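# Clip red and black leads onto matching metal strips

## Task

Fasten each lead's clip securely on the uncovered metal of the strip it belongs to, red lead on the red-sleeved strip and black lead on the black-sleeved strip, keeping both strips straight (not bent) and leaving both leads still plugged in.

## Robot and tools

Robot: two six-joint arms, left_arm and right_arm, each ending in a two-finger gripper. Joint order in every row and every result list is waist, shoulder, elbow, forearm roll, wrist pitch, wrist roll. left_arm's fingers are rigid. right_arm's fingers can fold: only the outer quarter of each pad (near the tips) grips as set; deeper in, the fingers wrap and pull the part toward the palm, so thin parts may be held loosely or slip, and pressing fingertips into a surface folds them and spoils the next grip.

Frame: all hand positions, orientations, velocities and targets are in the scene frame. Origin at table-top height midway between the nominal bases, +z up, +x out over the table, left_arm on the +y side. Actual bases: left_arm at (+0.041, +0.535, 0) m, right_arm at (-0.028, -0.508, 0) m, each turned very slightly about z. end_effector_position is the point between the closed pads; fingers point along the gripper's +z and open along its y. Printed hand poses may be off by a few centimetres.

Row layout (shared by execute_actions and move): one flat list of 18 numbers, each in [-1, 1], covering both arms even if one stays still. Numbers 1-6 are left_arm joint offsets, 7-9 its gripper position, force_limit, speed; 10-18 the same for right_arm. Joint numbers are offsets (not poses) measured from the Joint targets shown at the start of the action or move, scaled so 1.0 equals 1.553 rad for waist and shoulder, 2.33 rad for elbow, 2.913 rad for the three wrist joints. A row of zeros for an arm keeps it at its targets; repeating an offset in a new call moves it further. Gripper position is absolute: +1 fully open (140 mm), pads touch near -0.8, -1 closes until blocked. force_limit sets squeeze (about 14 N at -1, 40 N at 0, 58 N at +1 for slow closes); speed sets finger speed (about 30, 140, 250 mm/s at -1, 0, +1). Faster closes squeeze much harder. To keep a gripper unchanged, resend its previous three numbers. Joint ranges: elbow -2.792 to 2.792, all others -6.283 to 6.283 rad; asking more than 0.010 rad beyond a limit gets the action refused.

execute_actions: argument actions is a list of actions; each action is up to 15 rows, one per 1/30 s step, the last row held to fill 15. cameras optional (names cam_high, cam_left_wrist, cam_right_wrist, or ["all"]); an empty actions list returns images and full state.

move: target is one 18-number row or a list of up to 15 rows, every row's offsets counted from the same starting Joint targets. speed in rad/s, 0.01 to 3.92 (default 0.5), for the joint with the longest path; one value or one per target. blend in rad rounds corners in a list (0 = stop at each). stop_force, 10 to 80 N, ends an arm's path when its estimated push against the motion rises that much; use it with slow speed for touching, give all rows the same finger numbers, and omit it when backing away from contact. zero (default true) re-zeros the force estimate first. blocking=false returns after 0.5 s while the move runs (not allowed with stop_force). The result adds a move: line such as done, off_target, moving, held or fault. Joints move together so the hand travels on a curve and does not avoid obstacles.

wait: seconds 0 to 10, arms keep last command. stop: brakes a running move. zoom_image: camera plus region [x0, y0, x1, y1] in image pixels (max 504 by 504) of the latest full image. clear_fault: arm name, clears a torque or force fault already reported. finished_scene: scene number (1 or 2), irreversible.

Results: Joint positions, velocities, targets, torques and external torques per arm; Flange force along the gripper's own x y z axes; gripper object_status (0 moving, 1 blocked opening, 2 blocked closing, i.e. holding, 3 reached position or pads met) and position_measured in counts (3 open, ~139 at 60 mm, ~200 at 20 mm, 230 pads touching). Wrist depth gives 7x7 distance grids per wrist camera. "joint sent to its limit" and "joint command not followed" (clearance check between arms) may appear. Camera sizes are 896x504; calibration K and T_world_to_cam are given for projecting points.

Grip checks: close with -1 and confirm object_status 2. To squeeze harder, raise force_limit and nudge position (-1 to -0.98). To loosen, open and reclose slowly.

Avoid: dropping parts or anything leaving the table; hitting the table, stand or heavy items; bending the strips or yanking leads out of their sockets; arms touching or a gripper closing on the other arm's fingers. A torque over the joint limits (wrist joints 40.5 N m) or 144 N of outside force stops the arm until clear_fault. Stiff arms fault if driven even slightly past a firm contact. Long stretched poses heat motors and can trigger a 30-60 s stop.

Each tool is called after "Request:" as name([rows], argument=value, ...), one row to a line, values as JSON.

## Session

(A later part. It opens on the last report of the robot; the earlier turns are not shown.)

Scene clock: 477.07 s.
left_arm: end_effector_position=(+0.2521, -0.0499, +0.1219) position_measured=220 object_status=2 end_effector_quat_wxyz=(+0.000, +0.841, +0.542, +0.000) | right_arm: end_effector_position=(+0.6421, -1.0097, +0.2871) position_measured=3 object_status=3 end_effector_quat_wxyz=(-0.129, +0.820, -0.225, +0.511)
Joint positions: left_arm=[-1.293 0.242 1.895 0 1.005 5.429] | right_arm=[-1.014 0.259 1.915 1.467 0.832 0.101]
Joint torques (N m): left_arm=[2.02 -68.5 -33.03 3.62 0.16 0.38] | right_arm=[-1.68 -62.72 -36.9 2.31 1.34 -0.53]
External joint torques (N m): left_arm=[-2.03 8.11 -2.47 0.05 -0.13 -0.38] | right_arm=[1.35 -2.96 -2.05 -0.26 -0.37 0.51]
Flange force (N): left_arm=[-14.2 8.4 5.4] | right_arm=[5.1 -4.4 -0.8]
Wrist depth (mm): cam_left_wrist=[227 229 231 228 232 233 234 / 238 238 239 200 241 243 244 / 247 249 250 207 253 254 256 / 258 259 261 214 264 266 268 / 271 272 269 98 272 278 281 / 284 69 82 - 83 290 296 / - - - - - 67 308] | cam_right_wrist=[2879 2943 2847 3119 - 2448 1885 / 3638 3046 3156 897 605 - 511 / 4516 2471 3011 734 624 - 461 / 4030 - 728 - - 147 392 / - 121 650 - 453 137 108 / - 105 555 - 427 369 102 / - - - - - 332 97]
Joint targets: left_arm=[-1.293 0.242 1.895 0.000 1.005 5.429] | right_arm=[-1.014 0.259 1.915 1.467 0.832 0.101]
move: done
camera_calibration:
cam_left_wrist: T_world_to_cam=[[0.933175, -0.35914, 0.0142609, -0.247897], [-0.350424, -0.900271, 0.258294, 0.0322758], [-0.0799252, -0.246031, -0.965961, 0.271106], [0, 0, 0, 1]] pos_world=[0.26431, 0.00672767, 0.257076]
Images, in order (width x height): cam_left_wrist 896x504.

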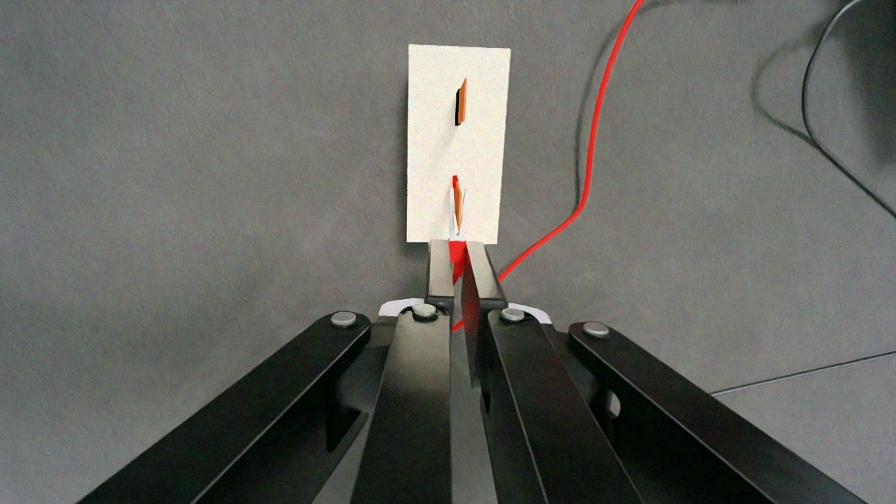

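Request:
execute_actions([
  [[0,0,0,0,0,0,-0.45,-1,-1,0,0,0,0,0,0,1,1,1]],
  [[0,0,0,0,0,0,-0.45,-1,-1,0,0,0,0,0,0,1,1,1]],
], cameras=["cam_left_wrist"])

Request:
zoom_image(camera="cam_left_wrist", region=[400, 130, 520, 280])

Scene clock: 501.20 s.
left_arm: end_effector_position=(+0.2521, -0.0499, +0.1219) position_measured=186 object_status=3 end_effector_quat_wxyz=(+0.000, +0.841, +0.542, +0.000) | right_arm: end_effector_position=(+0.6421, -1.0097, +0.2871) position_measured=3 object_status=3 end_effector_quat_wxyz=(-0.129, +0.820, -0.225, +0.511)
Joint positions: left_arm=[-1.293 0.242 1.895 0 1.005 5.429] | right_arm=[-1.014 0.259 1.915 1.467 0.832 0.101]
Joint torques (N m): left_arm=[2.34 -68.55 -33.13 3.63 0.18 0.38] | right_arm=[-1.7 -62.7 -36.96 2.28 1.33 -0.53]
External joint torques (N m): left_arm=[-2.33 8.07 -2.41 0.06 -0.15 -0.38] | right_arm=[1.81 -2.79 -1.78 -0.26 -0.33 0.51]
External joint torques at the end of the 1st action: left_arm=[-1.89 7.95 -2.48 0.04 -0.16 -0.37] | right_arm=[2.05 -3.48 -2.16 -0.26 -0.33 0.52]
Flange force (N): left_arm=[-14.4 7.9 5.4] | right_arm=[4.6 -4.9 -0.3]
Flange force at the end of the 1st action (N): left_arm=[-13.9 8.5 5.3] | right_arm=[5.3 -5.7 -0.6]
Wrist depth (mm): cam_left_wrist=[227 228 230 227 232 233 234 / 236 238 239 201 242 243 244 / 248 248 250 208 253 253 256 / 258 260 260 213 264 267 269 / 271 269 96 141 115 279 280 / 281 - - 292 75 87 295 / - - - 304 - 73 304] | cam_right_wrist=[3358 3046 3011 2977 - 2318 1794 / 3690 3119 3119 894 - 571 505 / - 4093 3234 751 - - - / 3402 1011 834 - 531 148 - / - 121 630 565 476 138 107 / - 105 583 469 401 367 102 / - - - - 386 340 94]
Joint targets: left_arm=[-1.293 0.242 1.895 0.000 1.005 5.429] | right_arm=[-1.014 0.259 1.915 1.467 0.832 0.101]
camera_calibration:
cam_left_wrist: T_world_to_cam=[[0.933175, -0.35914, 0.0142609, -0.247897], [-0.350424, -0.900271, 0.258294, 0.0322758], [-0.0799252, -0.246031, -0.965961, 0.271106], [0, 0, 0, 1]] pos_world=[0.26431, 0.00672767, 0.257076]
Images, in order (width x height): cam_left_wrist 896x504.

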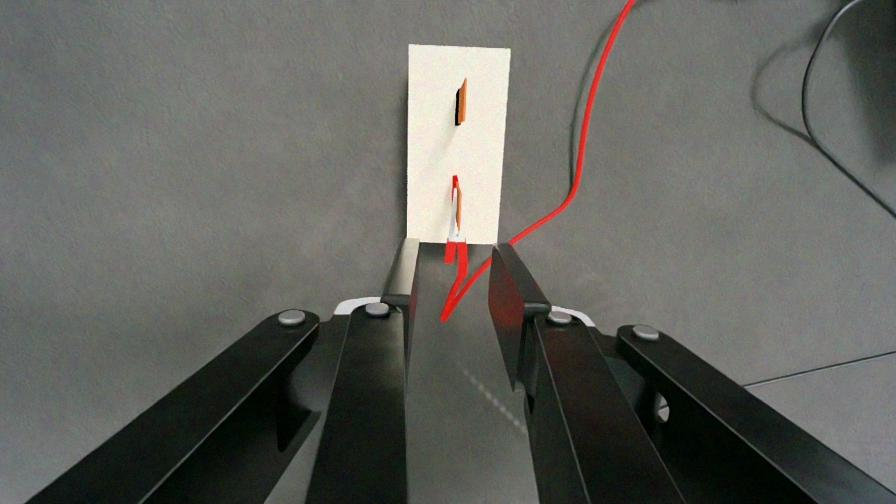

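Scaled by 3.360 from the camera's 896x504 image, which has a finer 1280x720 frame.

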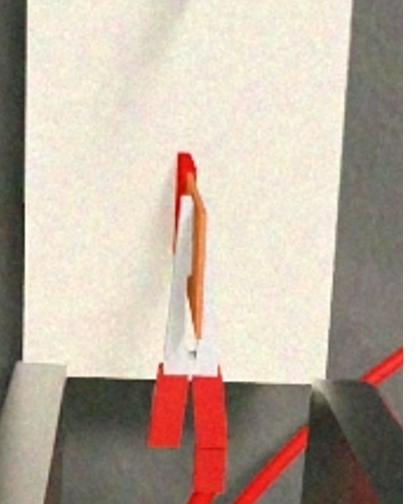

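Request:
move([
  [0, -0.026035, -0.020286, 0, 0.030106, 0, -0.45, -1, -1, 0, 0, 0, 0, 0, 0, 1, 1, 1],
  [0, -0.059744, -0.059981, 0, 0.079828, 0, -0.45, -1, -1, 0, 0, 0, 0, 0, 0, 1, 1, 1],
], speed=[0.05, 0.2], blend=[0.02, 0], cameras=["cam_left_wrist"])

Request:
zoom_image(camera="cam_left_wrist", region=[380, 80, 580, 330])

Scene clock: 551.83 s.
left_arm: end_effector_position=(+0.2521, -0.0499, +0.2499) position_measured=186 object_status=3 end_effector_quat_wxyz=(+0.000, +0.841, +0.542, +0.000) | right_arm: end_effector_position=(+0.6421, -1.0097, +0.2871) position_measured=3 object_status=3 end_effector_quat_wxyz=(-0.129, +0.820, -0.225, +0.511)
Joint positions: left_arm=[-1.293 0.15 1.755 0 1.237 5.429] | right_arm=[-1.014 0.259 1.915 1.467 0.832 0.101]
Joint torques (N m): left_arm=[2.27 -64.24 -36.49 4.04 0.34 0.37] | right_arm=[-1.76 -62.66 -36.88 2.3 1.35 -0.54]
External joint torques (N m): left_arm=[-2.28 9.1 -3.22 0.07 -0.32 -0.37] | right_arm=[1.53 -2.7 -1.84 -0.27 -0.38 0.51]
Flange force (N): left_arm=[-17.1 10.7 1.4] | right_arm=[4.7 -4.5 -0.4]
Wrist depth (mm): cam_left_wrist=[337 342 344 345 349 348 289 / 356 356 358 356 363 366 366 / 371 371 373 373 381 378 383 / 385 390 388 385 394 398 414 / 399 405 96 141 113 415 421 / 421 - - 430 75 96 441 / - - - 462 - 73 458] | cam_right_wrist=[2495 2911 3119 3234 - 2239 1758 / 3638 2879 3195 942 - - 1679 / 4030 3690 891 824 598 - 449 / - - 757 - 508 428 384 / - 122 - - - 138 114 / - 105 - 501 407 - 102 / - 583 - 421 374 333 97]
Joint targets: left_arm=[-1.293 0.150 1.755 0.000 1.237 5.429] | right_arm=[-1.014 0.259 1.915 1.467 0.832 0.101]
move: done
camera_calibration:
cam_left_wrist: T_world_to_cam=[[0.933175, -0.35914, 0.0142609, -0.249814], [-0.350424, -0.900271, 0.258294, -0.000725049], [-0.0799252, -0.246031, -0.965961, 0.39466], [0, 0, 0, 1]] pos_world=[0.26441, 0.00672767, 0.384976]
Images, in order (width x height): cam_left_wrist 896x504.

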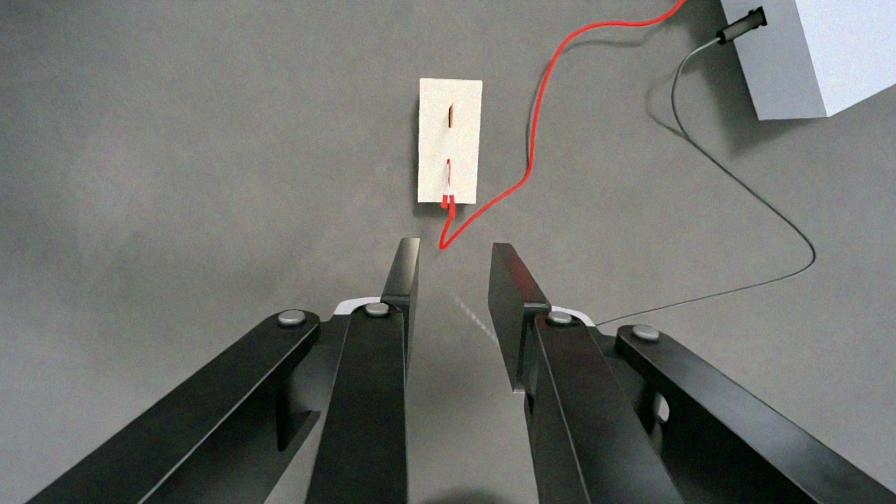

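Scaled by 2.016 from the camera's 896x504 image, which has a finer 1280x720 frame.

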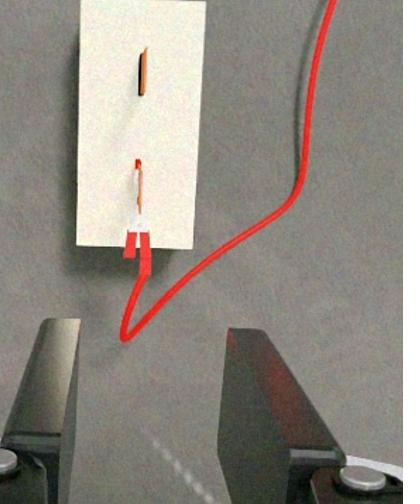

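Request:
move(target=[0.015241, 0.211043, -0.109723, 0, -0.024750, -0.671313, -0.324, -1, 0, 0, 0, 0, 0, 0, 0, 1, 1, 1], speed=0.6, cameras=["cam_left_wrist"])

Request:
zoom_image(camera="cam_left_wrist", region=[370, 120, 550, 320])

Scene clock: 565.10 s.
left_arm: end_effector_position=(+0.3209, -0.2139, +0.1499) position_measured=170 object_status=3 end_effector_quat_wxyz=(+0.000, +0.009, +1.000, +0.000) | right_arm: end_effector_position=(+0.6421, -1.0097, +0.2871) position_measured=3 object_status=3 end_effector_quat_wxyz=(-0.129, +0.820, -0.225, +0.511)
Joint positions: left_arm=[-1.269 0.477 1.499 0 1.165 3.473] | right_arm=[-1.014 0.259 1.915 1.467 0.832 0.101]
Joint torques (N m): left_arm=[2.11 -95.86 -36.3 3.88 0.17 0.32] | right_arm=[-1.69 -62.7 -36.87 2.3 1.34 -0.55]
External joint torques (N m): left_arm=[-2.07 9.23 -2.39 0.06 -0.16 -0.32] | right_arm=[2.02 -3.35 -2.02 -0.29 -0.34 0.53]
Flange force (N): left_arm=[-4.2 -18.8 3.9] | right_arm=[5.1 -5.6 -0.6]
Wrist depth (mm): cam_left_wrist=[250 251 253 254 257 258 261 / 263 263 264 266 270 265 232 / 273 272 276 277 277 283 239 / 284 290 290 289 292 296 298 / 297 296 95 306 134 309 307 / - - - 321 75 96 328 / - 67 - 338 - - 66] | cam_right_wrist=[2646 3156 2977 3046 - 2165 1858 / 3402 2977 3119 963 - - 464 / 5239 3852 - 714 - 509 429 / - - - 650 511 429 423 / - 122 695 - - 137 114 / - 105 - - - 367 102 / - - - - - 323 97]
Joint targets: left_arm=[-1.269 0.477 1.499 0.000 1.165 3.473] | right_arm=[-1.014 0.259 1.915 1.467 0.832 0.101]
move: done
camera_calibration:
cam_left_wrist: T_world_to_cam=[[-0.0407632, 0.999067, 0.0142668, 0.231656], [0.965309, 0.0356922, 0.258658, -0.320429], [0.257907, 0.0243156, -0.965864, 0.212658], [0, 0, 0, 1]] pos_world=[0.26391, -0.225174, 0.284975]
Images, in order (width x height): cam_left_wrist 896x504.

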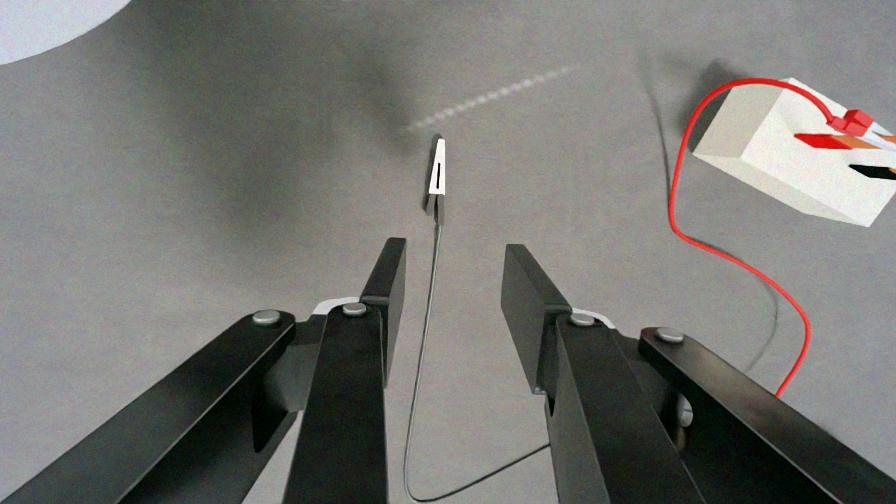

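Scaled by 2.520 from the camera's 896x504 image, which has a finer 1280x720 frame.

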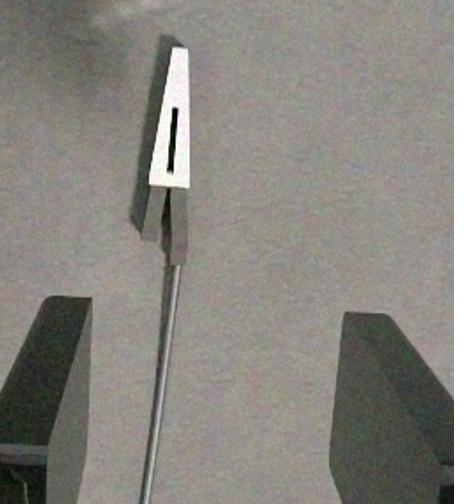

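Request:
move(target=[-0.004598, 0.055471, 0.026649, 0, -0.050889, 0.007135, -0.324, -1, 0, 0, 0, 0, 0, 0, 0, 1, 1, 1], speed=0.1, cameras=["cam_left_wrist"])

Request:
zoom_image(camera="cam_left_wrist", region=[370, 120, 550, 320])

Scene clock: 591.70 s.
left_arm: end_effector_position=(+0.3179, -0.2236, +0.0500) position_measured=170 object_status=3 end_effector_quat_wxyz=(+0.000, +0.023, +1.000, +0.000) | right_arm: end_effector_position=(+0.6421, -1.0097, +0.2871) position_measured=3 object_status=3 end_effector_quat_wxyz=(-0.129, +0.820, -0.225, +0.511)
Joint positions: left_arm=[-1.276 0.563 1.561 0 1.017 3.494] | right_arm=[-1.014 0.259 1.915 1.467 0.832 0.101]
Joint torques (N m): left_arm=[2.5 -100.93 -33.81 3.52 0.02 0.34] | right_arm=[-1.61 -62.8 -36.89 2.32 1.33 -0.57]
External joint torques (N m): left_arm=[-2.48 9.29 -2.08 0.13 -0.01 -0.34] | right_arm=[1.8 -2.92 -2.07 -0.3 -0.35 0.54]
Flange force (N): left_arm=[-3.5 -17.4 6.5] | right_arm=[5.3 -4.9 -0.3]
Wrist depth (mm): cam_left_wrist=[162 163 164 165 167 167 169 / 169 170 171 173 173 175 176 / 176 177 178 179 181 182 184 / 184 185 185 185 189 191 191 / 192 191 95 197 122 200 203 / - - - 208 75 96 213 / - 67 - 218 - - 66] | cam_right_wrist=[2701 3011 2911 3119 753 716 1871 / 3638 2701 3119 1023 689 595 1550 / 3742 4516 848 759 - 496 452 / 3588 4030 734 637 501 456 - / - 122 624 - - 138 108 / - 105 554 510 396 368 102 / - - 500 416 387 355 -]
Joint targets: left_arm=[-1.276 0.564 1.561 0.000 1.017 3.494] | right_arm=[-1.014 0.259 1.915 1.467 0.832 0.101]
move: done
camera_calibration:
cam_left_wrist: T_world_to_cam=[[-0.0129336, 0.999815, 0.0142548, 0.233893], [0.965936, 0.00880793, 0.258631, -0.297701], [0.258458, 0.0171142, -0.965871, 0.115455], [0, 0, 0, 1]] pos_world=[0.260745, -0.233203, 0.185175]
Images, in order (width x height): cam_left_wrist 896x504.

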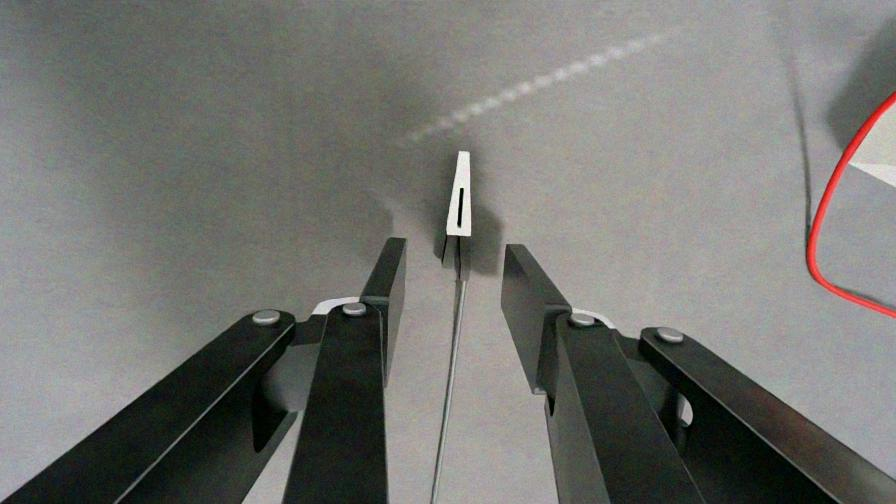

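Scaled by 2.520 from the camera's 896x504 image, which has a finer 1280x720 frame.

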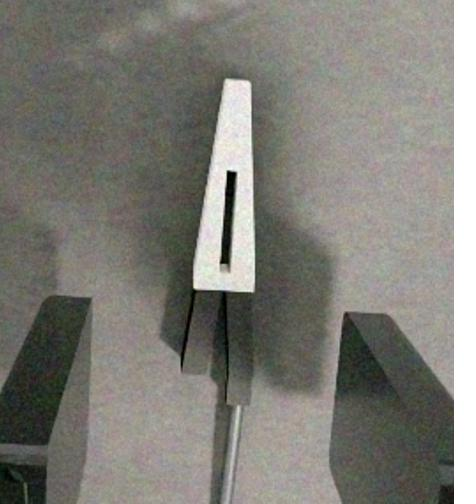

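Request:
move(target=[0, 0.008061, 0.004000, 0, -0.007497, 0, -0.324, -1, 0, 0, 0, 0, 0, 0, 0, 1, 1, 1], speed=0.015, stop_force=10, cameras=["cam_left_wrist"])

Request:
zoom_image(camera="cam_left_wrist", region=[370, 120, 550, 320])

Scene clock: 611.07 s.
left_arm: end_effector_position=(+0.3179, -0.2236, +0.0354) position_measured=170 object_status=3 end_effector_quat_wxyz=(+0.000, +0.023, +1.000, +0.000) | right_arm: end_effector_position=(+0.6421, -1.0097, +0.2871) position_measured=3 object_status=3 end_effector_quat_wxyz=(-0.129, +0.820, -0.225, +0.511)
Joint positions: left_arm=[-1.276 0.576 1.571 0 0.995 3.494] | right_arm=[-1.014 0.259 1.915 1.467 0.832 0.101]
Joint torques (N m): left_arm=[2.47 -101.23 -32.56 3.55 0.13 0.36] | right_arm=[-1.62 -62.72 -36.98 2.29 1.34 -0.56]
External joint torques (N m): left_arm=[-2.46 9.08 -2.84 0.04 -0.12 -0.36] | right_arm=[2 -3.54 -1.98 -0.28 -0.34 0.54]
Flange force (N): left_arm=[-3.9 -18.5 6.4] | right_arm=[5.0 -5.9 -0.9]
Wrist depth (mm): cam_left_wrist=[149 150 151 152 153 154 155 / 155 156 157 158 159 161 161 / 162 163 164 165 167 168 170 / 169 170 171 172 172 176 177 / 177 176 96 179 116 184 186 / - - - 191 75 96 195 / - 67 - 201 - - 67] | cam_right_wrist=[- 3195 2943 3156 946 2403 1871 / 3910 2594 3195 - - - 495 / 3082 3796 989 718 - - - / - - 738 648 - - - / 4596 121 - 553 472 138 108 / - 105 - - 423 - 102 / - 565 - 412 392 - -]
Joint targets: left_arm=[-1.276 0.576 1.571 0.000 0.995 3.494] | right_arm=[-1.014 0.259 1.915 1.467 0.832 0.101]
move: done
camera_calibration:
cam_left_wrist: T_world_to_cam=[[-0.0129336, 0.999815, 0.0142548, 0.234102], [0.965936, 0.00880793, 0.258631, -0.293899], [0.258458, 0.0171142, -0.965871, 0.101257], [0, 0, 0, 1]] pos_world=[0.260745, -0.233203, 0.170475]
Images, in order (width x height): cam_left_wrist 896x504.

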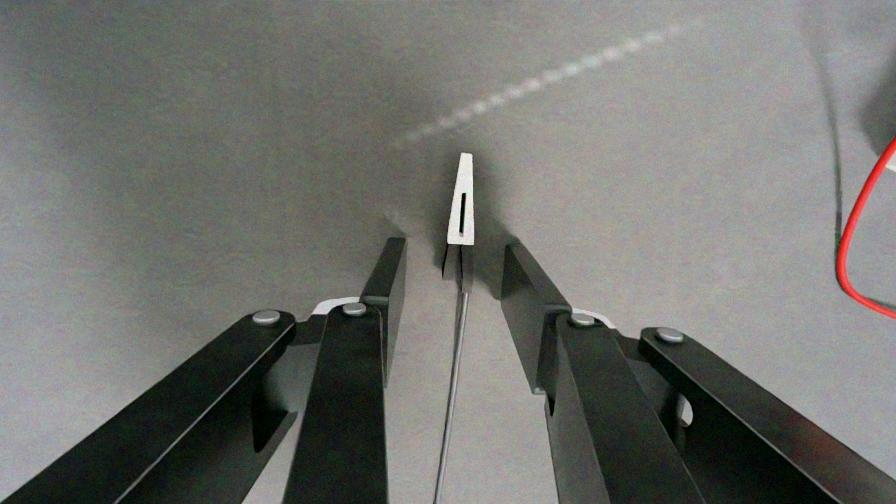

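Scaled by 2.520 from the camera's 896x504 image, which has a finer 1280x720 frame.

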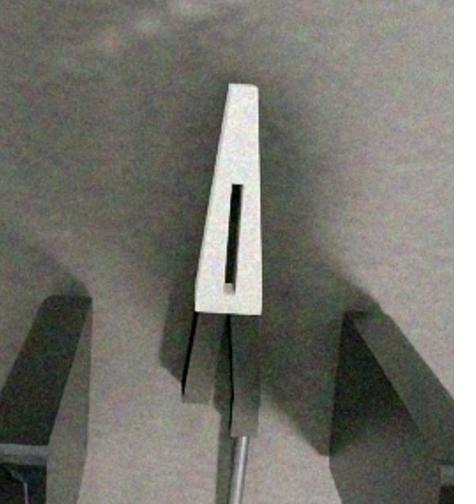

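Request:
execute_actions([
  [[0,0,0,0,0,0,-1,-1,-1,0,0,0,0,0,0,1,1,1]],
  [[0,0,0,0,0,0,-1,-1,-1,0,0,0,0,0,0,1,1,1]],
  [[0,0,0,0,0,0,-1,-1,-1,0,0,0,0,0,0,1,1,1]],
  [[0,0,0,0,0,0,-1,-1,-1,0,0,0,0,0,0,1,1,1]],
], cameras=["cam_left_wrist"])

Request:
zoom_image(camera="cam_left_wrist", region=[370, 120, 550, 320])

Scene clock: 628.03 s.
left_arm: end_effector_position=(+0.3179, -0.2236, +0.0354) position_measured=213 object_status=2 end_effector_quat_wxyz=(+0.000, +0.023, +1.000, +0.000) | right_arm: end_effector_position=(+0.6421, -1.0097, +0.2871) position_measured=3 object_status=3 end_effector_quat_wxyz=(-0.129, +0.820, -0.225, +0.511)
Joint positions: left_arm=[-1.276 0.576 1.571 0 0.995 3.494] | right_arm=[-1.014 0.259 1.915 1.467 0.832 0.101]
Joint torques (N m): left_arm=[11.26 -67.88 -2.06 6.28 8.45 0.37] | right_arm=[-1.94 -62.7 -37.07 2.31 1.34 -0.57]
External joint torques (N m): left_arm=[-11.24 -24.14 -33.29 -2.7 -8.44 -0.38] | right_arm=[2.03 -3.19 -1.64 -0.29 -0.34 0.54]
External joint torques at the end of the 1st action: left_arm=[-6.59 -7.37 -19.56 -1.51 -4.57 -0.38] | right_arm=[1.6 -3.47 -2.18 -0.26 -0.35 0.54]
External joint torques at the end of the 2nd action: left_arm=[-9.45 -18.88 -31.07 -2.33 -8.63 -0.38] | right_arm=[1.94 -2.87 -1.8 -0.29 -0.34 0.54]
External joint torques at the end of the 3rd action: left_arm=[-10.45 -22.93 -32.91 -2.64 -8.5 -0.38] | right_arm=[1.58 -3.04 -1.93 -0.26 -0.35 0.51]
Flange force (N): left_arm=[-0.6 -38.8 -29.3] | right_arm=[4.4 -5.7 -0.7]
Flange force at the end of the 1st action (N): left_arm=[-3.9 -31.7 -11.8] | right_arm=[5.3 -5.3 -1.1]
Flange force at the end of the 2nd action (N): left_arm=[-3.4 -39.6 -23.0] | right_arm=[4.8 -5.1 -0.3]
Flange force at the end of the 3rd action (N): left_arm=[-1.8 -39.1 -27.8] | right_arm=[4.8 -4.8 -0.8]
Wrist depth (mm): cam_left_wrist=[149 152 152 152 153 154 156 / 156 157 158 159 160 161 162 / 162 163 165 165 167 168 170 / 170 171 172 171 175 176 178 / 178 179 177 101 105 185 186 / 187 77 92 80 82 190 196 / - - - - - 66 204] | cam_right_wrist=[2339 3011 3195 3195 - 2568 1926 / 3234 3119 3195 922 - 581 - / 4596 4030 - 734 630 492 456 / 5239 1019 773 - - 149 390 / - 122 675 503 452 137 114 / - 105 580 - - - 102 / - 569 - - - - -]
Joint targets: left_arm=[-1.276 0.576 1.571 0.000 0.995 3.494] | right_arm=[-1.014 0.259 1.915 1.467 0.832 0.101]
camera_calibration:
cam_left_wrist: T_world_to_cam=[[-0.0129336, 0.999815, 0.0142548, 0.234102], [0.965936, 0.00880793, 0.258631, -0.293899], [0.258458, 0.0171142, -0.965871, 0.101257], [0, 0, 0, 1]] pos_world=[0.260745, -0.233203, 0.170475]
Images, in order (width x height): cam_left_wrist 896x504.

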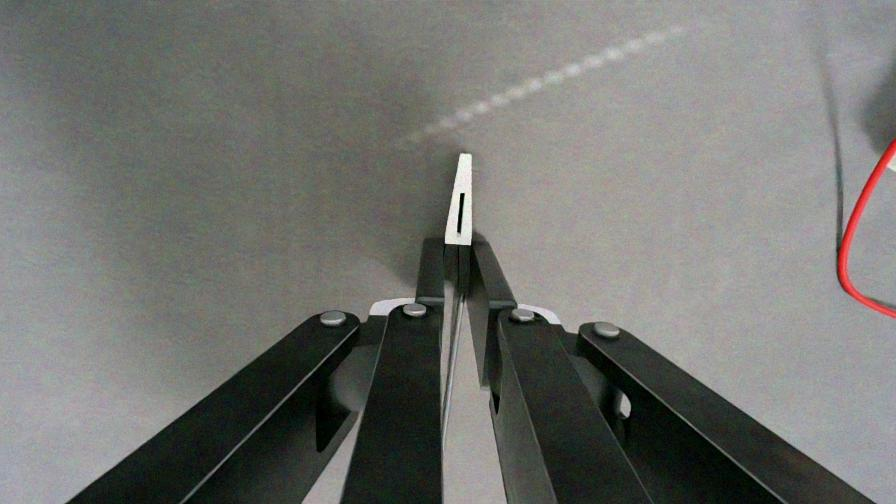

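Scaled by 2.520 from the camera's 896x504 image, which has a finer 1280x720 frame.

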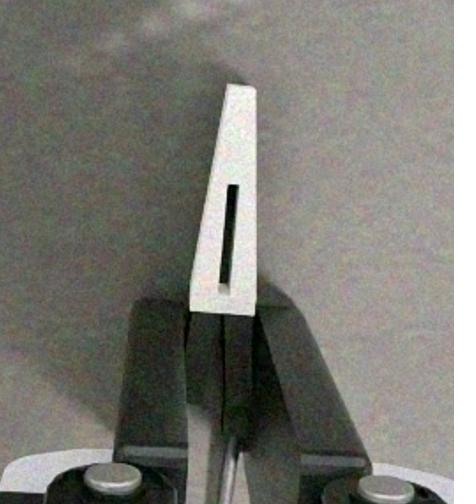

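Request:
execute_actions([
  [[0,0,0,0,0,0,-0.324,-1,-1,0,0,0,0,0,0,1,1,1]],
  [[0,0,0,0,0,0,-0.324,-1,-1,0,0,0,0,0,0,1,1,1]],
])

Request:
move(target=[0.001263, -0.001087, -0.000583, 0, 0.001046, 0.000673, -0.324, -1, -1, 0, 0, 0, 0, 0, 0, 1, 1, 1], speed=0.02, cameras=["cam_left_wrist"])

Request:
zoom_image(camera="cam_left_wrist", region=[370, 120, 550, 320])

Scene clock: 668.33 s.
left_arm: end_effector_position=(+0.3179, -0.2236, +0.0354) position_measured=208 object_status=1 end_effector_quat_wxyz=(+0.000, +0.023, +1.000, +0.000) | right_arm: end_effector_position=(+0.6421, -1.0097, +0.2871) position_measured=3 object_status=3 end_effector_quat_wxyz=(-0.129, +0.820, -0.225, +0.511)
Joint positions: left_arm=[-1.276 0.576 1.571 0 0.995 3.494] | right_arm=[-1.014 0.259 1.915 1.467 0.832 0.101]
Joint torques (N m): left_arm=[1.02 -58.09 -19.57 3.39 -6.25 0.32] | right_arm=[-1.65 -62.79 -36.92 2.27 1.32 -0.54]
External joint torques (N m): left_arm=[-1.03 -33.9 -15.73 0.2 6.26 -0.32] | right_arm=[1.71 -3.24 -2.07 -0.24 -0.32 0.51]
External joint torques at the end of the 1st action: left_arm=[-2.8 -32.76 -16.87 -0.18 5.43 -0.35] | right_arm=[1.75 -2.48 -1.95 -0.3 -0.33 0.51]
Flange force (N): left_arm=[2.8 2.4 -49.0] | right_arm=[5.1 -5.1 -0.8]
Flange force at the end of the 1st action (N): left_arm=[3.6 -1.6 -47.4] | right_arm=[5.0 -4.3 0.1]
Wrist depth (mm): cam_left_wrist=[150 150 151 152 153 154 155 / 156 156 157 158 160 161 162 / 162 163 165 165 167 168 170 / 170 171 172 171 174 176 178 / 178 178 176 101 103 185 187 / 186 69 77 187 82 191 197 / - - - - - 70 204] | cam_right_wrist=[2147 2879 2943 3046 842 2360 1858 / 3910 3011 3156 - 663 - - / - 4158 - - - 516 - / 5038 4030 770 - - - - / - 121 - 525 - 138 108 / - 105 - 505 - 367 102 / - 542 503 - - 325 97]
Joint targets: left_arm=[-1.276 0.576 1.571 0.000 0.995 3.494] | right_arm=[-1.014 0.259 1.915 1.467 0.832 0.101]

Scene clock: 669.67 s.
left_arm: end_effector_position=(+0.3194, -0.2231, +0.0374) position_measured=170 object_status=0 end_effector_quat_wxyz=(+0.000, +0.023, +1.000, +0.000) | right_arm: end_effector_position=(+0.6421, -1.0097, +0.2871) position_measured=3 object_status=3 end_effector_quat_wxyz=(-0.129, +0.820, -0.225, +0.511)
Joint positions: left_arm=[-1.274 0.574 1.569 0 0.998 3.496] | right_arm=[-1.014 0.259 1.915 1.467 0.832 0.101]
Joint torques (N m): left_arm=[2.52 -101.16 -32.68 3.5 0.19 0.41] | right_arm=[-1.89 -62.8 -36.89 2.31 1.36 -0.58]
External joint torques (N m): left_arm=[-2.51 9.21 -2.68 0.1 -0.18 -0.41] | right_arm=[2.04 -2.87 -2.04 -0.29 -0.37 0.56]
Flange force (N): left_arm=[-3.8 -18.4 6.6] | right_arm=[5.3 -5.1 0.0]
Wrist depth (mm): cam_left_wrist=[150 152 152 154 154 156 157 / 157 158 159 161 162 162 164 / 164 164 166 167 169 170 171 / 171 172 173 174 174 178 179 / 179 178 95 183 117 186 188 / - - - 192 75 - 197 / - 67 - 202 - - 67] | cam_right_wrist=[3493 3046 2977 3119 906 1940 2047 / 3910 3046 3156 - 689 - - / 3796 3447 3690 722 - - 420 / 4516 3852 819 677 512 147 378 / 4596 122 - - 472 137 114 / - 105 563 471 - 371 102 / - - 502 461 - - 97]
Joint targets: left_arm=[-1.274 0.574 1.569 0.000 0.998 3.496] | right_arm=[-1.014 0.259 1.915 1.467 0.832 0.101]
move: done
camera_calibration:
cam_left_wrist: T_world_to_cam=[[-0.0129336, 0.999815, 0.0142548, 0.233593], [0.965936, 0.00880793, 0.258631, -0.295869], [0.258458, 0.0171142, -0.965871, 0.102792], [0, 0, 0, 1]] pos_world=[0.262245, -0.232703, 0.172475]
Images, in order (width x height): cam_left_wrist 896x504.

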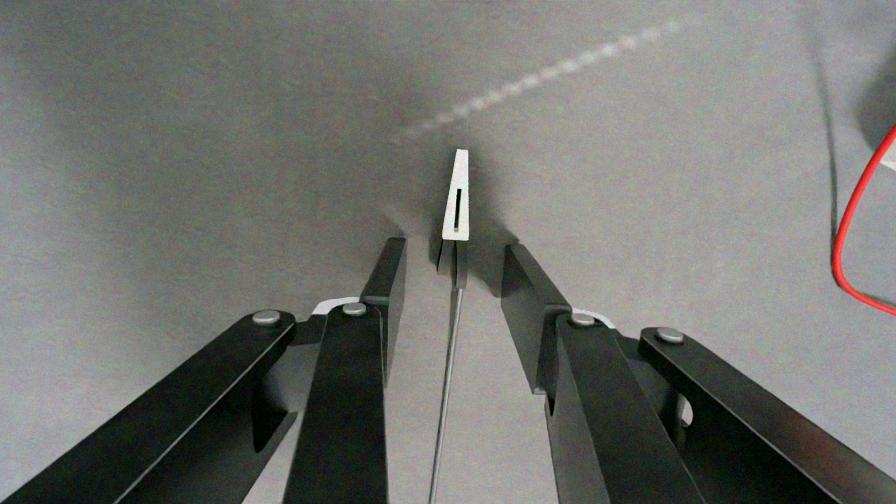

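Scaled by 2.520 from the camera's 896x504 image, which has a finer 1280x720 frame.

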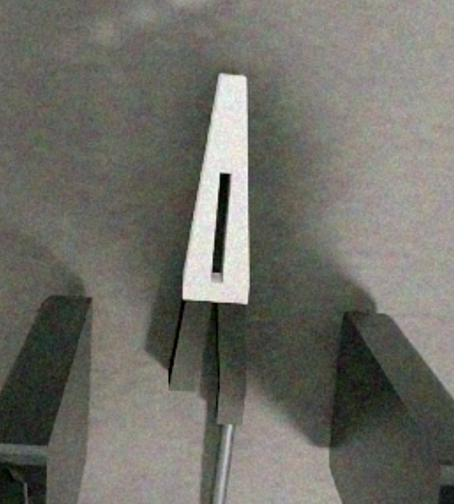

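Request:
execute_actions([
  [[0,0,0,0,0,0,-1,-1,-1,0,0,0,0,0,0,1,1,1]],
  [[0,0,0,0,0,0,-1,-1,-1,0,0,0,0,0,0,1,1,1]],
  [[0,0,0,0,0,0,-1,-1,-1,0,0,0,0,0,0,1,1,1]],
  [[0,0,0,0,0,0,-1,-1,-1,0,0,0,0,0,0,1,1,1]],
], cameras=["cam_left_wrist"])

Request:
zoom_image(camera="cam_left_wrist", region=[370, 120, 550, 320])

Scene clock: 684.93 s.
left_arm: end_effector_position=(+0.3194, -0.2231, +0.0374) position_measured=219 object_status=2 end_effector_quat_wxyz=(+0.000, +0.023, +1.000, +0.000) | right_arm: end_effector_position=(+0.6421, -1.0097, +0.2871) position_measured=3 object_status=3 end_effector_quat_wxyz=(-0.129, +0.820, -0.225, +0.511)
Joint positions: left_arm=[-1.274 0.574 1.569 0 0.998 3.496] | right_arm=[-1.014 0.259 1.915 1.467 0.832 0.101]
Joint torques (N m): left_arm=[2.45 -100.34 -32.44 3.57 0.11 0.44] | right_arm=[-1.76 -62.82 -36.77 2.29 1.37 -0.54]
External joint torques (N m): left_arm=[-2.47 8.5 -2.87 0.01 -0.09 -0.44] | right_arm=[1.81 -3.13 -2.16 -0.26 -0.38 0.52]
External joint torques at the end of the 1st action: left_arm=[-2.97 9.4 -2.52 0 -0.14 -0.4] | right_arm=[1.72 -3.16 -1.98 -0.28 -0.35 0.53]
External joint torques at the end of the 2nd action: left_arm=[-2.23 9.37 -2.6 0.07 -0.15 -0.34] | right_arm=[1.68 -2.77 -1.8 -0.28 -0.34 0.5]
External joint torques at the end of the 3rd action: left_arm=[-2.05 9.1 -2.73 0.02 -0.12 -0.38] | right_arm=[1.62 -2.52 -1.88 -0.28 -0.38 0.52]
Flange force (N): left_arm=[-3.6 -18.0 5.8] | right_arm=[5.3 -5.1 -0.4]
Flange force at the end of the 1st action (N): left_arm=[-3.2 -18.5 6.8] | right_arm=[5.0 -5.1 -0.7]
Flange force at the end of the 2nd action (N): left_arm=[-4.2 -18.3 6.8] | right_arm=[4.7 -4.7 -0.4]
Flange force at the end of the 3rd action (N): left_arm=[-4.4 -18.2 6.4] | right_arm=[4.9 -4.3 -0.1]
Wrist depth (mm): cam_left_wrist=[151 152 153 154 155 156 157 / 157 158 159 160 162 162 164 / 164 164 166 167 169 170 171 / 171 172 173 172 177 178 179 / 180 180 179 99 104 186 189 / 188 185 79 - 84 193 198 / - - - - - 68 206] | cam_right_wrist=[- 2977 3156 3082 840 2130 1871 / 3796 3119 3082 - 720 595 1607 / 4093 4158 974 - 598 - 432 / 3969 4440 764 - 538 148 393 / - 122 653 - - 137 108 / - 105 568 - - - 102 / - - - - 389 - -]
Joint targets: left_arm=[-1.274 0.574 1.569 0.000 0.998 3.496] | right_arm=[-1.014 0.259 1.915 1.467 0.832 0.101]
camera_calibration:
cam_left_wrist: T_world_to_cam=[[-0.0129336, 0.999815, 0.0142548, 0.233593], [0.965936, 0.00880793, 0.258631, -0.295869], [0.258458, 0.0171142, -0.965871, 0.102792], [0, 0, 0, 1]] pos_world=[0.262245, -0.232703, 0.172475]
Images, in order (width x height): cam_left_wrist 896x504.

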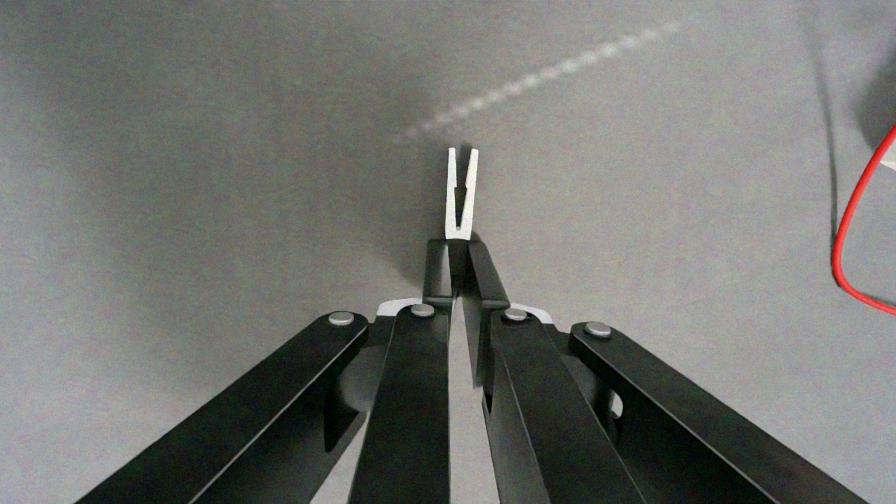

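Scaled by 2.520 from the camera's 896x504 image, which has a finer 1280x720 frame.

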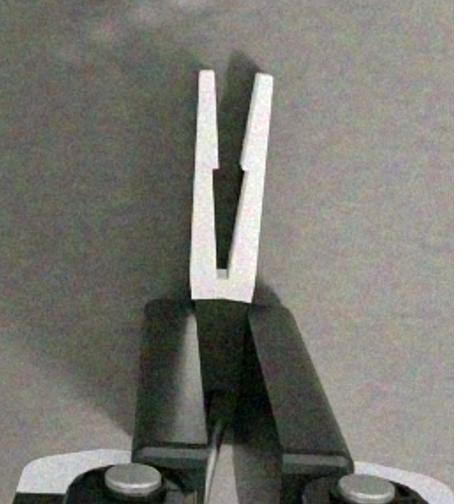

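Request:
move([
  [0, -0.054633, -0.038191, 0, 0.059674, 0, -1, -1, -1, 0, 0, 0, 0, 0, 0, 1, 1, 1],
  [0.101557, -0.166356, -0.010942, 0, 0.097441, -0.081265, -1, -1, -1, 0, 0, 0, 0, 0, 0, 1, 1, 1],
  [0.192477, -0.315863, 0.111774, 0, 0.078991, -0.314395, -1, -1, -1, 0, 0, 0, 0, 0, 0, 1, 1, 1],
  [0.111396, -0.340528, 0.196934, 0, 0.024025, -0.357621, -1, -1, -1, 0, 0, 0, 0, 0, 0, 1, 1, 1],
], speed=[0.12, 0.2, 0.35, 0.15], blend=[0.03, 0.05, 0.05, 0], cameras=["cam_left_wrist"])

Request:
zoom_image(camera="cam_left_wrist", region=[380, 0, 560, 250])

Scene clock: 780.70 s.
left_arm: end_effector_position=(+0.3120, +0.0918, +0.1700) position_measured=219 object_status=2 end_effector_quat_wxyz=(+0.000, -0.552, +0.834, +0.000) | right_arm: end_effector_position=(+0.6421, -1.0097, +0.2871) position_measured=3 object_status=3 end_effector_quat_wxyz=(-0.129, +0.820, -0.225, +0.511)
Joint positions: left_arm=[-1.101 0.045 2.028 0 1.068 2.454] | right_arm=[-1.014 0.259 1.915 1.467 0.832 0.101]
Joint torques (N m): left_arm=[0.97 -49.51 -34.07 3.77 0.2 0.28] | right_arm=[-1.79 -62.91 -36.93 2.32 1.33 -0.56]
External joint torques (N m): left_arm=[-0.91 7.75 -2.95 -0.01 -0.24 -0.28] | right_arm=[2.01 -3.66 -2.22 -0.28 -0.33 0.54]
Flange force (N): left_arm=[11.7 -12.5 3.9] | right_arm=[5.4 -5.9 -0.9]
Wrist depth (mm): cam_left_wrist=[267 270 272 236 276 277 279 / 273 282 284 285 287 290 290 / 259 294 297 295 302 302 306 / 242 304 310 164 317 318 319 / 248 284 319 98 105 333 334 / 256 69 78 - 84 347 354 / - - - - - 68 366] | cam_right_wrist=[3402 3195 2911 3119 - 2113 1858 / 3358 2977 3156 865 684 647 507 / 3796 4366 906 - - - - / 4294 4225 773 655 - - 392 / - 121 619 519 449 137 108 / - 105 - 460 420 383 102 / - 577 - - 385 335 -]
Joint targets: left_arm=[-1.101 0.045 2.028 0.000 1.068 2.454] | right_arm=[-1.014 0.259 1.915 1.467 0.832 0.101]
move: done
camera_calibration:
cam_left_wrist: T_world_to_cam=[[-0.941616, 0.3364, 0.0139411, 0.267496], [0.328377, 0.908439, 0.258664, -0.209482], [0.0743498, 0.24814, -0.965867, 0.263618], [0, 0, 0, 1]] pos_world=[0.301068, 0.034902, 0.305076]
Images, in order (width x height): cam_left_wrist 896x504.

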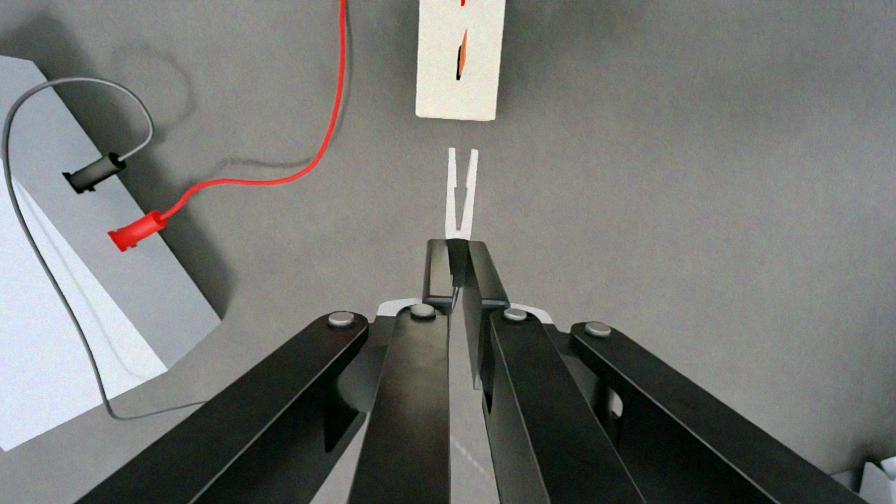

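Scaled by 2.016 from the camera's 896x504 image, which has a finer 1280x720 frame.

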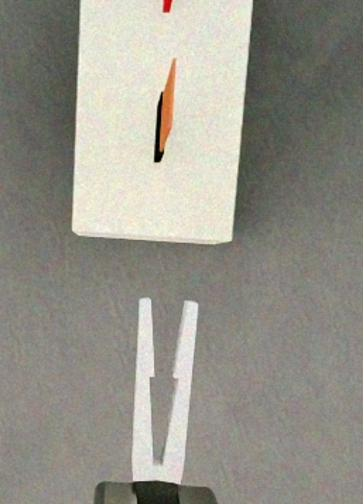

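Request:
move(target=[-0.018962, 0.042093, 0.013251, 0, -0.033040, -0.010109, -1, -1, -1, 0, 0, 0, 0, 0, 0, 1, 1, 1], speed=0.05, cameras=["cam_left_wrist"])

Request:
zoom_image(camera="cam_left_wrist", region=[390, 20, 530, 250])

Scene clock: 821.30 s.
left_arm: end_effector_position=(+0.3042, +0.0731, +0.1210) position_measured=219 object_status=2 end_effector_quat_wxyz=(+0.000, -0.552, +0.834, +0.000) | right_arm: end_effector_position=(+0.6421, -1.0097, +0.2871) position_measured=3 object_status=3 end_effector_quat_wxyz=(-0.129, +0.820, -0.225, +0.511)
Joint positions: left_arm=[-1.131 0.111 2.059 0 0.972 2.425] | right_arm=[-1.014 0.259 1.915 1.467 0.832 0.101]
Joint torques (N m): left_arm=[3.18 -53.86 -31.99 3.56 0.03 0.31] | right_arm=[-1.53 -62.82 -36.9 2.3 1.34 -0.56]
External joint torques (N m): left_arm=[-3.1 7.2 -2.91 -0.01 -0.06 -0.31] | right_arm=[1.69 -3.38 -2.11 -0.27 -0.35 0.54]
Flange force (N): left_arm=[14.5 -8.4 4.7] | right_arm=[5.2 -5.3 -0.9]
Wrist depth (mm): cam_left_wrist=[226 227 228 190 231 233 235 / 234 237 238 199 242 243 245 / 245 246 249 251 252 254 256 / 248 258 261 257 264 266 266 / 232 268 267 98 120 276 281 / 210 69 79 - 84 291 297 / - - - - - 68 309] | cam_right_wrist=[2096 2847 2977 3011 879 2620 1940 / 3402 3046 3316 1011 - - - / 3910 3588 970 755 644 494 425 / 4678 1031 801 616 580 - 392 / 4294 121 - 595 - 138 114 / - 105 - - 396 373 102 / - 528 481 - 366 351 97]
Joint targets: left_arm=[-1.131 0.111 2.059 0.000 0.972 2.425] | right_arm=[-1.014 0.259 1.915 1.467 0.832 0.101]
move: done
camera_calibration:
cam_left_wrist: T_world_to_cam=[[-0.941616, 0.3364, 0.0139411, 0.267065], [0.328377, 0.908439, 0.258664, -0.177135], [0.0743498, 0.24814, -0.965867, 0.221543], [0, 0, 0, 1]] pos_world=[0.293168, 0.016102, 0.256076]
Images, in order (width x height): cam_left_wrist 896x504.

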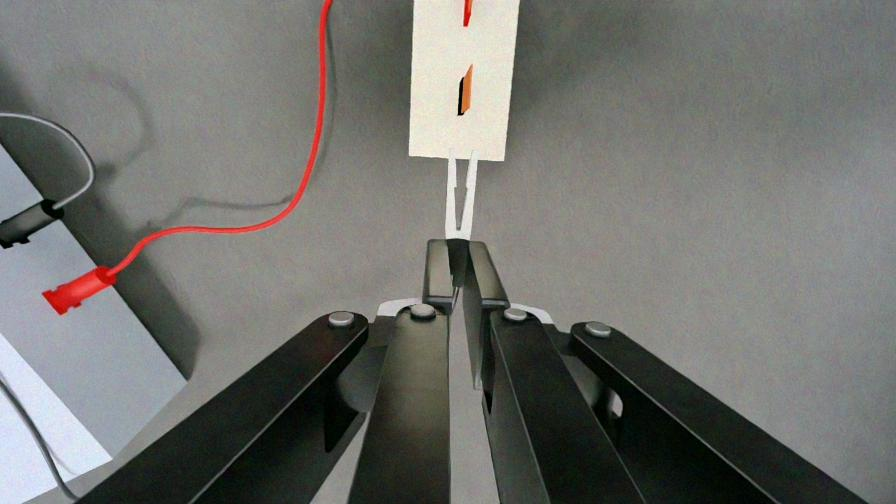

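Scaled by 2.191 from the camera's 896x504 image, which has a finer 1280x720 frame.

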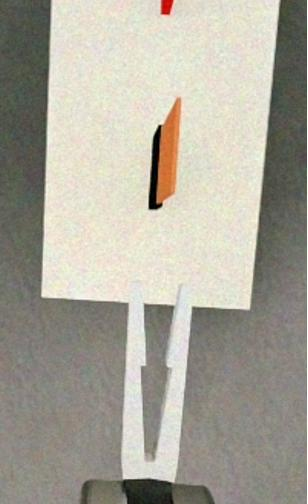

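Request:
move(target=[-0.010820, 0.007099, -0.005469, 0, 0.000590, 0.000223, -1, -1, -1, 0, 0, 0, 0, 0, 0, 1, 1, 1], speed=0.02, cameras=["cam_left_wrist"])

Request:
zoom_image(camera="cam_left_wrist", region=[400, 80, 530, 250])

Scene clock: 850.10 s.
left_arm: end_effector_position=(+0.2995, +0.0621, +0.1209) position_measured=219 object_status=2 end_effector_quat_wxyz=(+0.000, -0.545, +0.839, +0.000) | right_arm: end_effector_position=(+0.6421, -1.0097, +0.2871) position_measured=3 object_status=3 end_effector_quat_wxyz=(-0.129, +0.820, -0.225, +0.511)
Joint positions: left_arm=[-1.147 0.122 2.046 0 0.973 2.425] | right_arm=[-1.014 0.259 1.915 1.467 0.832 0.101]
Joint torques (N m): left_arm=[-0.31 -54.41 -31.15 3.47 0.15 0.38] | right_arm=[-1.66 -62.62 -36.98 2.34 1.35 -0.54]
External joint torques (N m): left_arm=[0.44 6.69 -3.71 0.08 -0.19 -0.38] | right_arm=[1.58 -3.17 -1.87 -0.3 -0.37 0.52]
Flange force (N): left_arm=[9.9 -13.2 3.6] | right_arm=[4.8 -5.0 -1.0]
Wrist depth (mm): cam_left_wrist=[225 227 229 190 232 233 235 / 235 237 239 198 241 243 244 / 243 247 249 206 251 254 256 / 251 259 260 256 264 266 268 / 231 270 267 98 120 278 282 / 221 69 79 - 84 290 296 / - - - - - 68 308] | cam_right_wrist=[- 3046 2943 3082 799 2201 1885 / 3046 3156 3316 - 710 621 1658 / 4030 3852 - - 595 528 456 / 4225 - - - 536 433 - / 4225 121 609 - - 138 108 / - 105 551 - - - 102 / - 624 515 - - - -]
Joint targets: left_arm=[-1.147 0.122 2.046 0.000 0.973 2.425] | right_arm=[-1.014 0.259 1.915 1.467 0.832 0.101]
move: done
camera_calibration:
cam_left_wrist: T_world_to_cam=[[-0.935632, 0.3527, 0.0139877, 0.263527], [0.344111, 0.902587, 0.258698, -0.170013], [0.0786179, 0.24686, -0.965857, 0.223304], [0, 0, 0, 1]] pos_world=[0.287512, 0.00538049, 0.255976]
Images, in order (width x height): cam_left_wrist 896x504.

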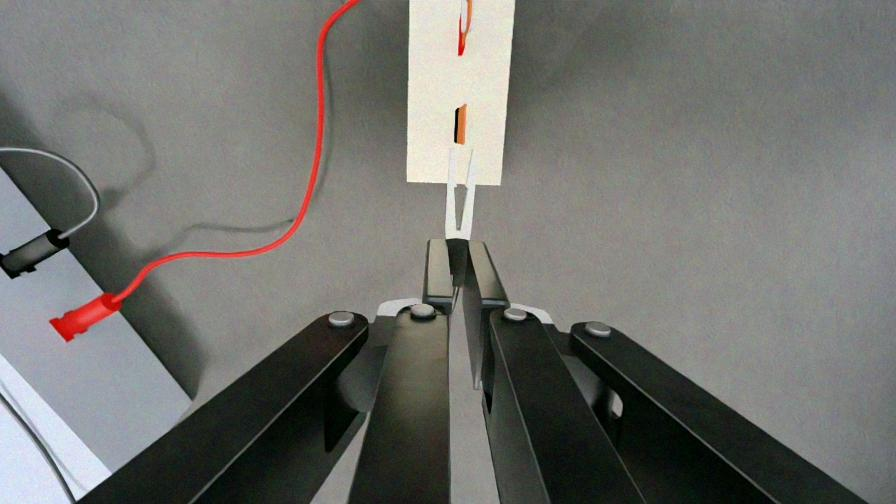

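Scaled by 2.965 from the camera's 896x504 image, which has a finer 1280x720 frame.

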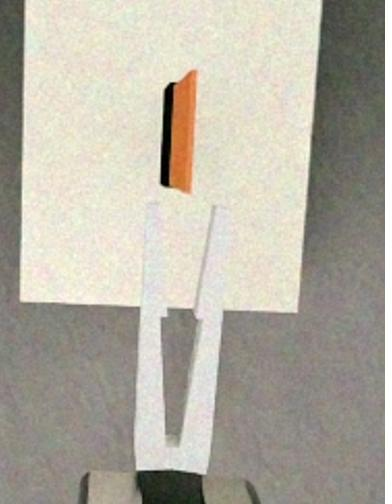

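Request:
move(target=[-0.012286, 0.009162, -0.007162, 0, 0.000844, -0.006550, -1, -1, -1, 0, 0, 0, 0, 0, 0, 1, 1, 1], speed=0.015, stop_force=12, cameras=["cam_left_wrist"])

Request:
zoom_image(camera="cam_left_wrist", region=[400, 100, 520, 250])

Scene clock: 884.93 s.
left_arm: end_effector_position=(+0.2942, +0.0485, +0.1209) position_measured=219 object_status=2 end_effector_quat_wxyz=(+0.000, -0.545, +0.839, +0.000) | right_arm: end_effector_position=(+0.6421, -1.0097, +0.2871) position_measured=3 object_status=3 end_effector_quat_wxyz=(-0.129, +0.820, -0.225, +0.511)
Joint positions: left_arm=[-1.166 0.136 2.03 0 0.976 2.406] | right_arm=[-1.014 0.259 1.915 1.467 0.832 0.101]
Joint torques (N m): left_arm=[2.57 -56.83 -32.32 3.5 0.17 0.4] | right_arm=[-1.93 -62.7 -36.99 2.31 1.33 -0.56]
External joint torques (N m): left_arm=[-2.56 7.83 -2.62 0.07 -0.21 -0.4] | right_arm=[1.95 -3.34 -2.05 -0.27 -0.34 0.54]
Flange force (N): left_arm=[14.1 -9.1 5.8] | right_arm=[5.1 -5.6 -0.6]
Wrist depth (mm): cam_left_wrist=[226 227 228 191 232 233 234 / 235 236 238 198 241 243 245 / 245 246 248 206 253 253 256 / 254 256 259 256 264 266 268 / 237 271 266 98 120 279 281 / 227 69 79 - 84 290 296 / - - - - - 68 309] | cam_right_wrist=[3119 3082 2911 3195 870 2448 1898 / 3796 2977 3119 859 775 - 505 / 3910 3969 1035 - - - 436 / 4294 4294 832 - - - - / - 121 - - - 138 108 / - 105 - 472 446 - 102 / - 539 - - - 344 94]
Joint targets: left_arm=[-1.166 0.136 2.030 0.000 0.976 2.406] | right_arm=[-1.014 0.259 1.915 1.467 0.832 0.101]
move: done
camera_calibration:
cam_left_wrist: T_world_to_cam=[[-0.935588, 0.352816, 0.0140224, 0.263438], [0.344232, 0.902542, 0.258696, -0.155982], [0.0786162, 0.246859, -0.965857, 0.227071], [0, 0, 0, 1]] pos_world=[0.282312, -0.00821966, 0.255976]
Images, in order (width x height): cam_left_wrist 896x504.

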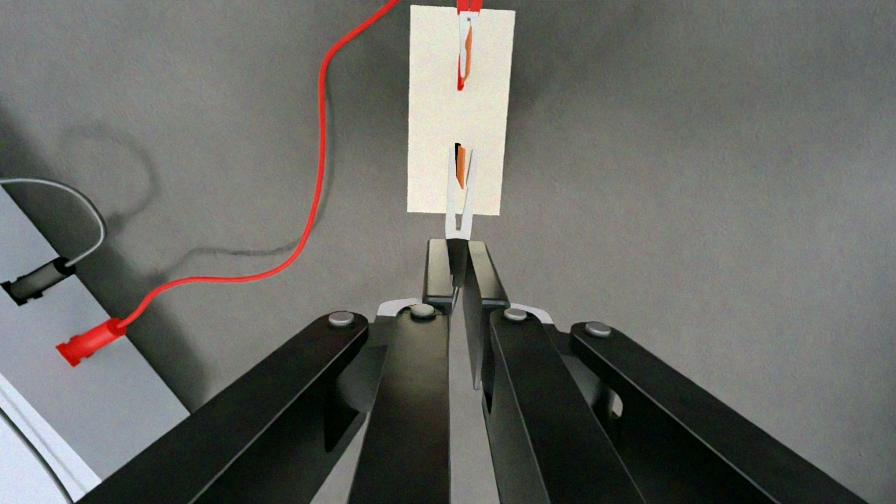

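Scaled by 3.360 from the camera's 896x504 image, which has a finer 1280x720 frame.

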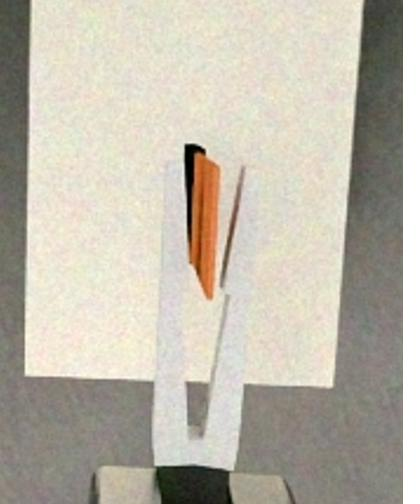

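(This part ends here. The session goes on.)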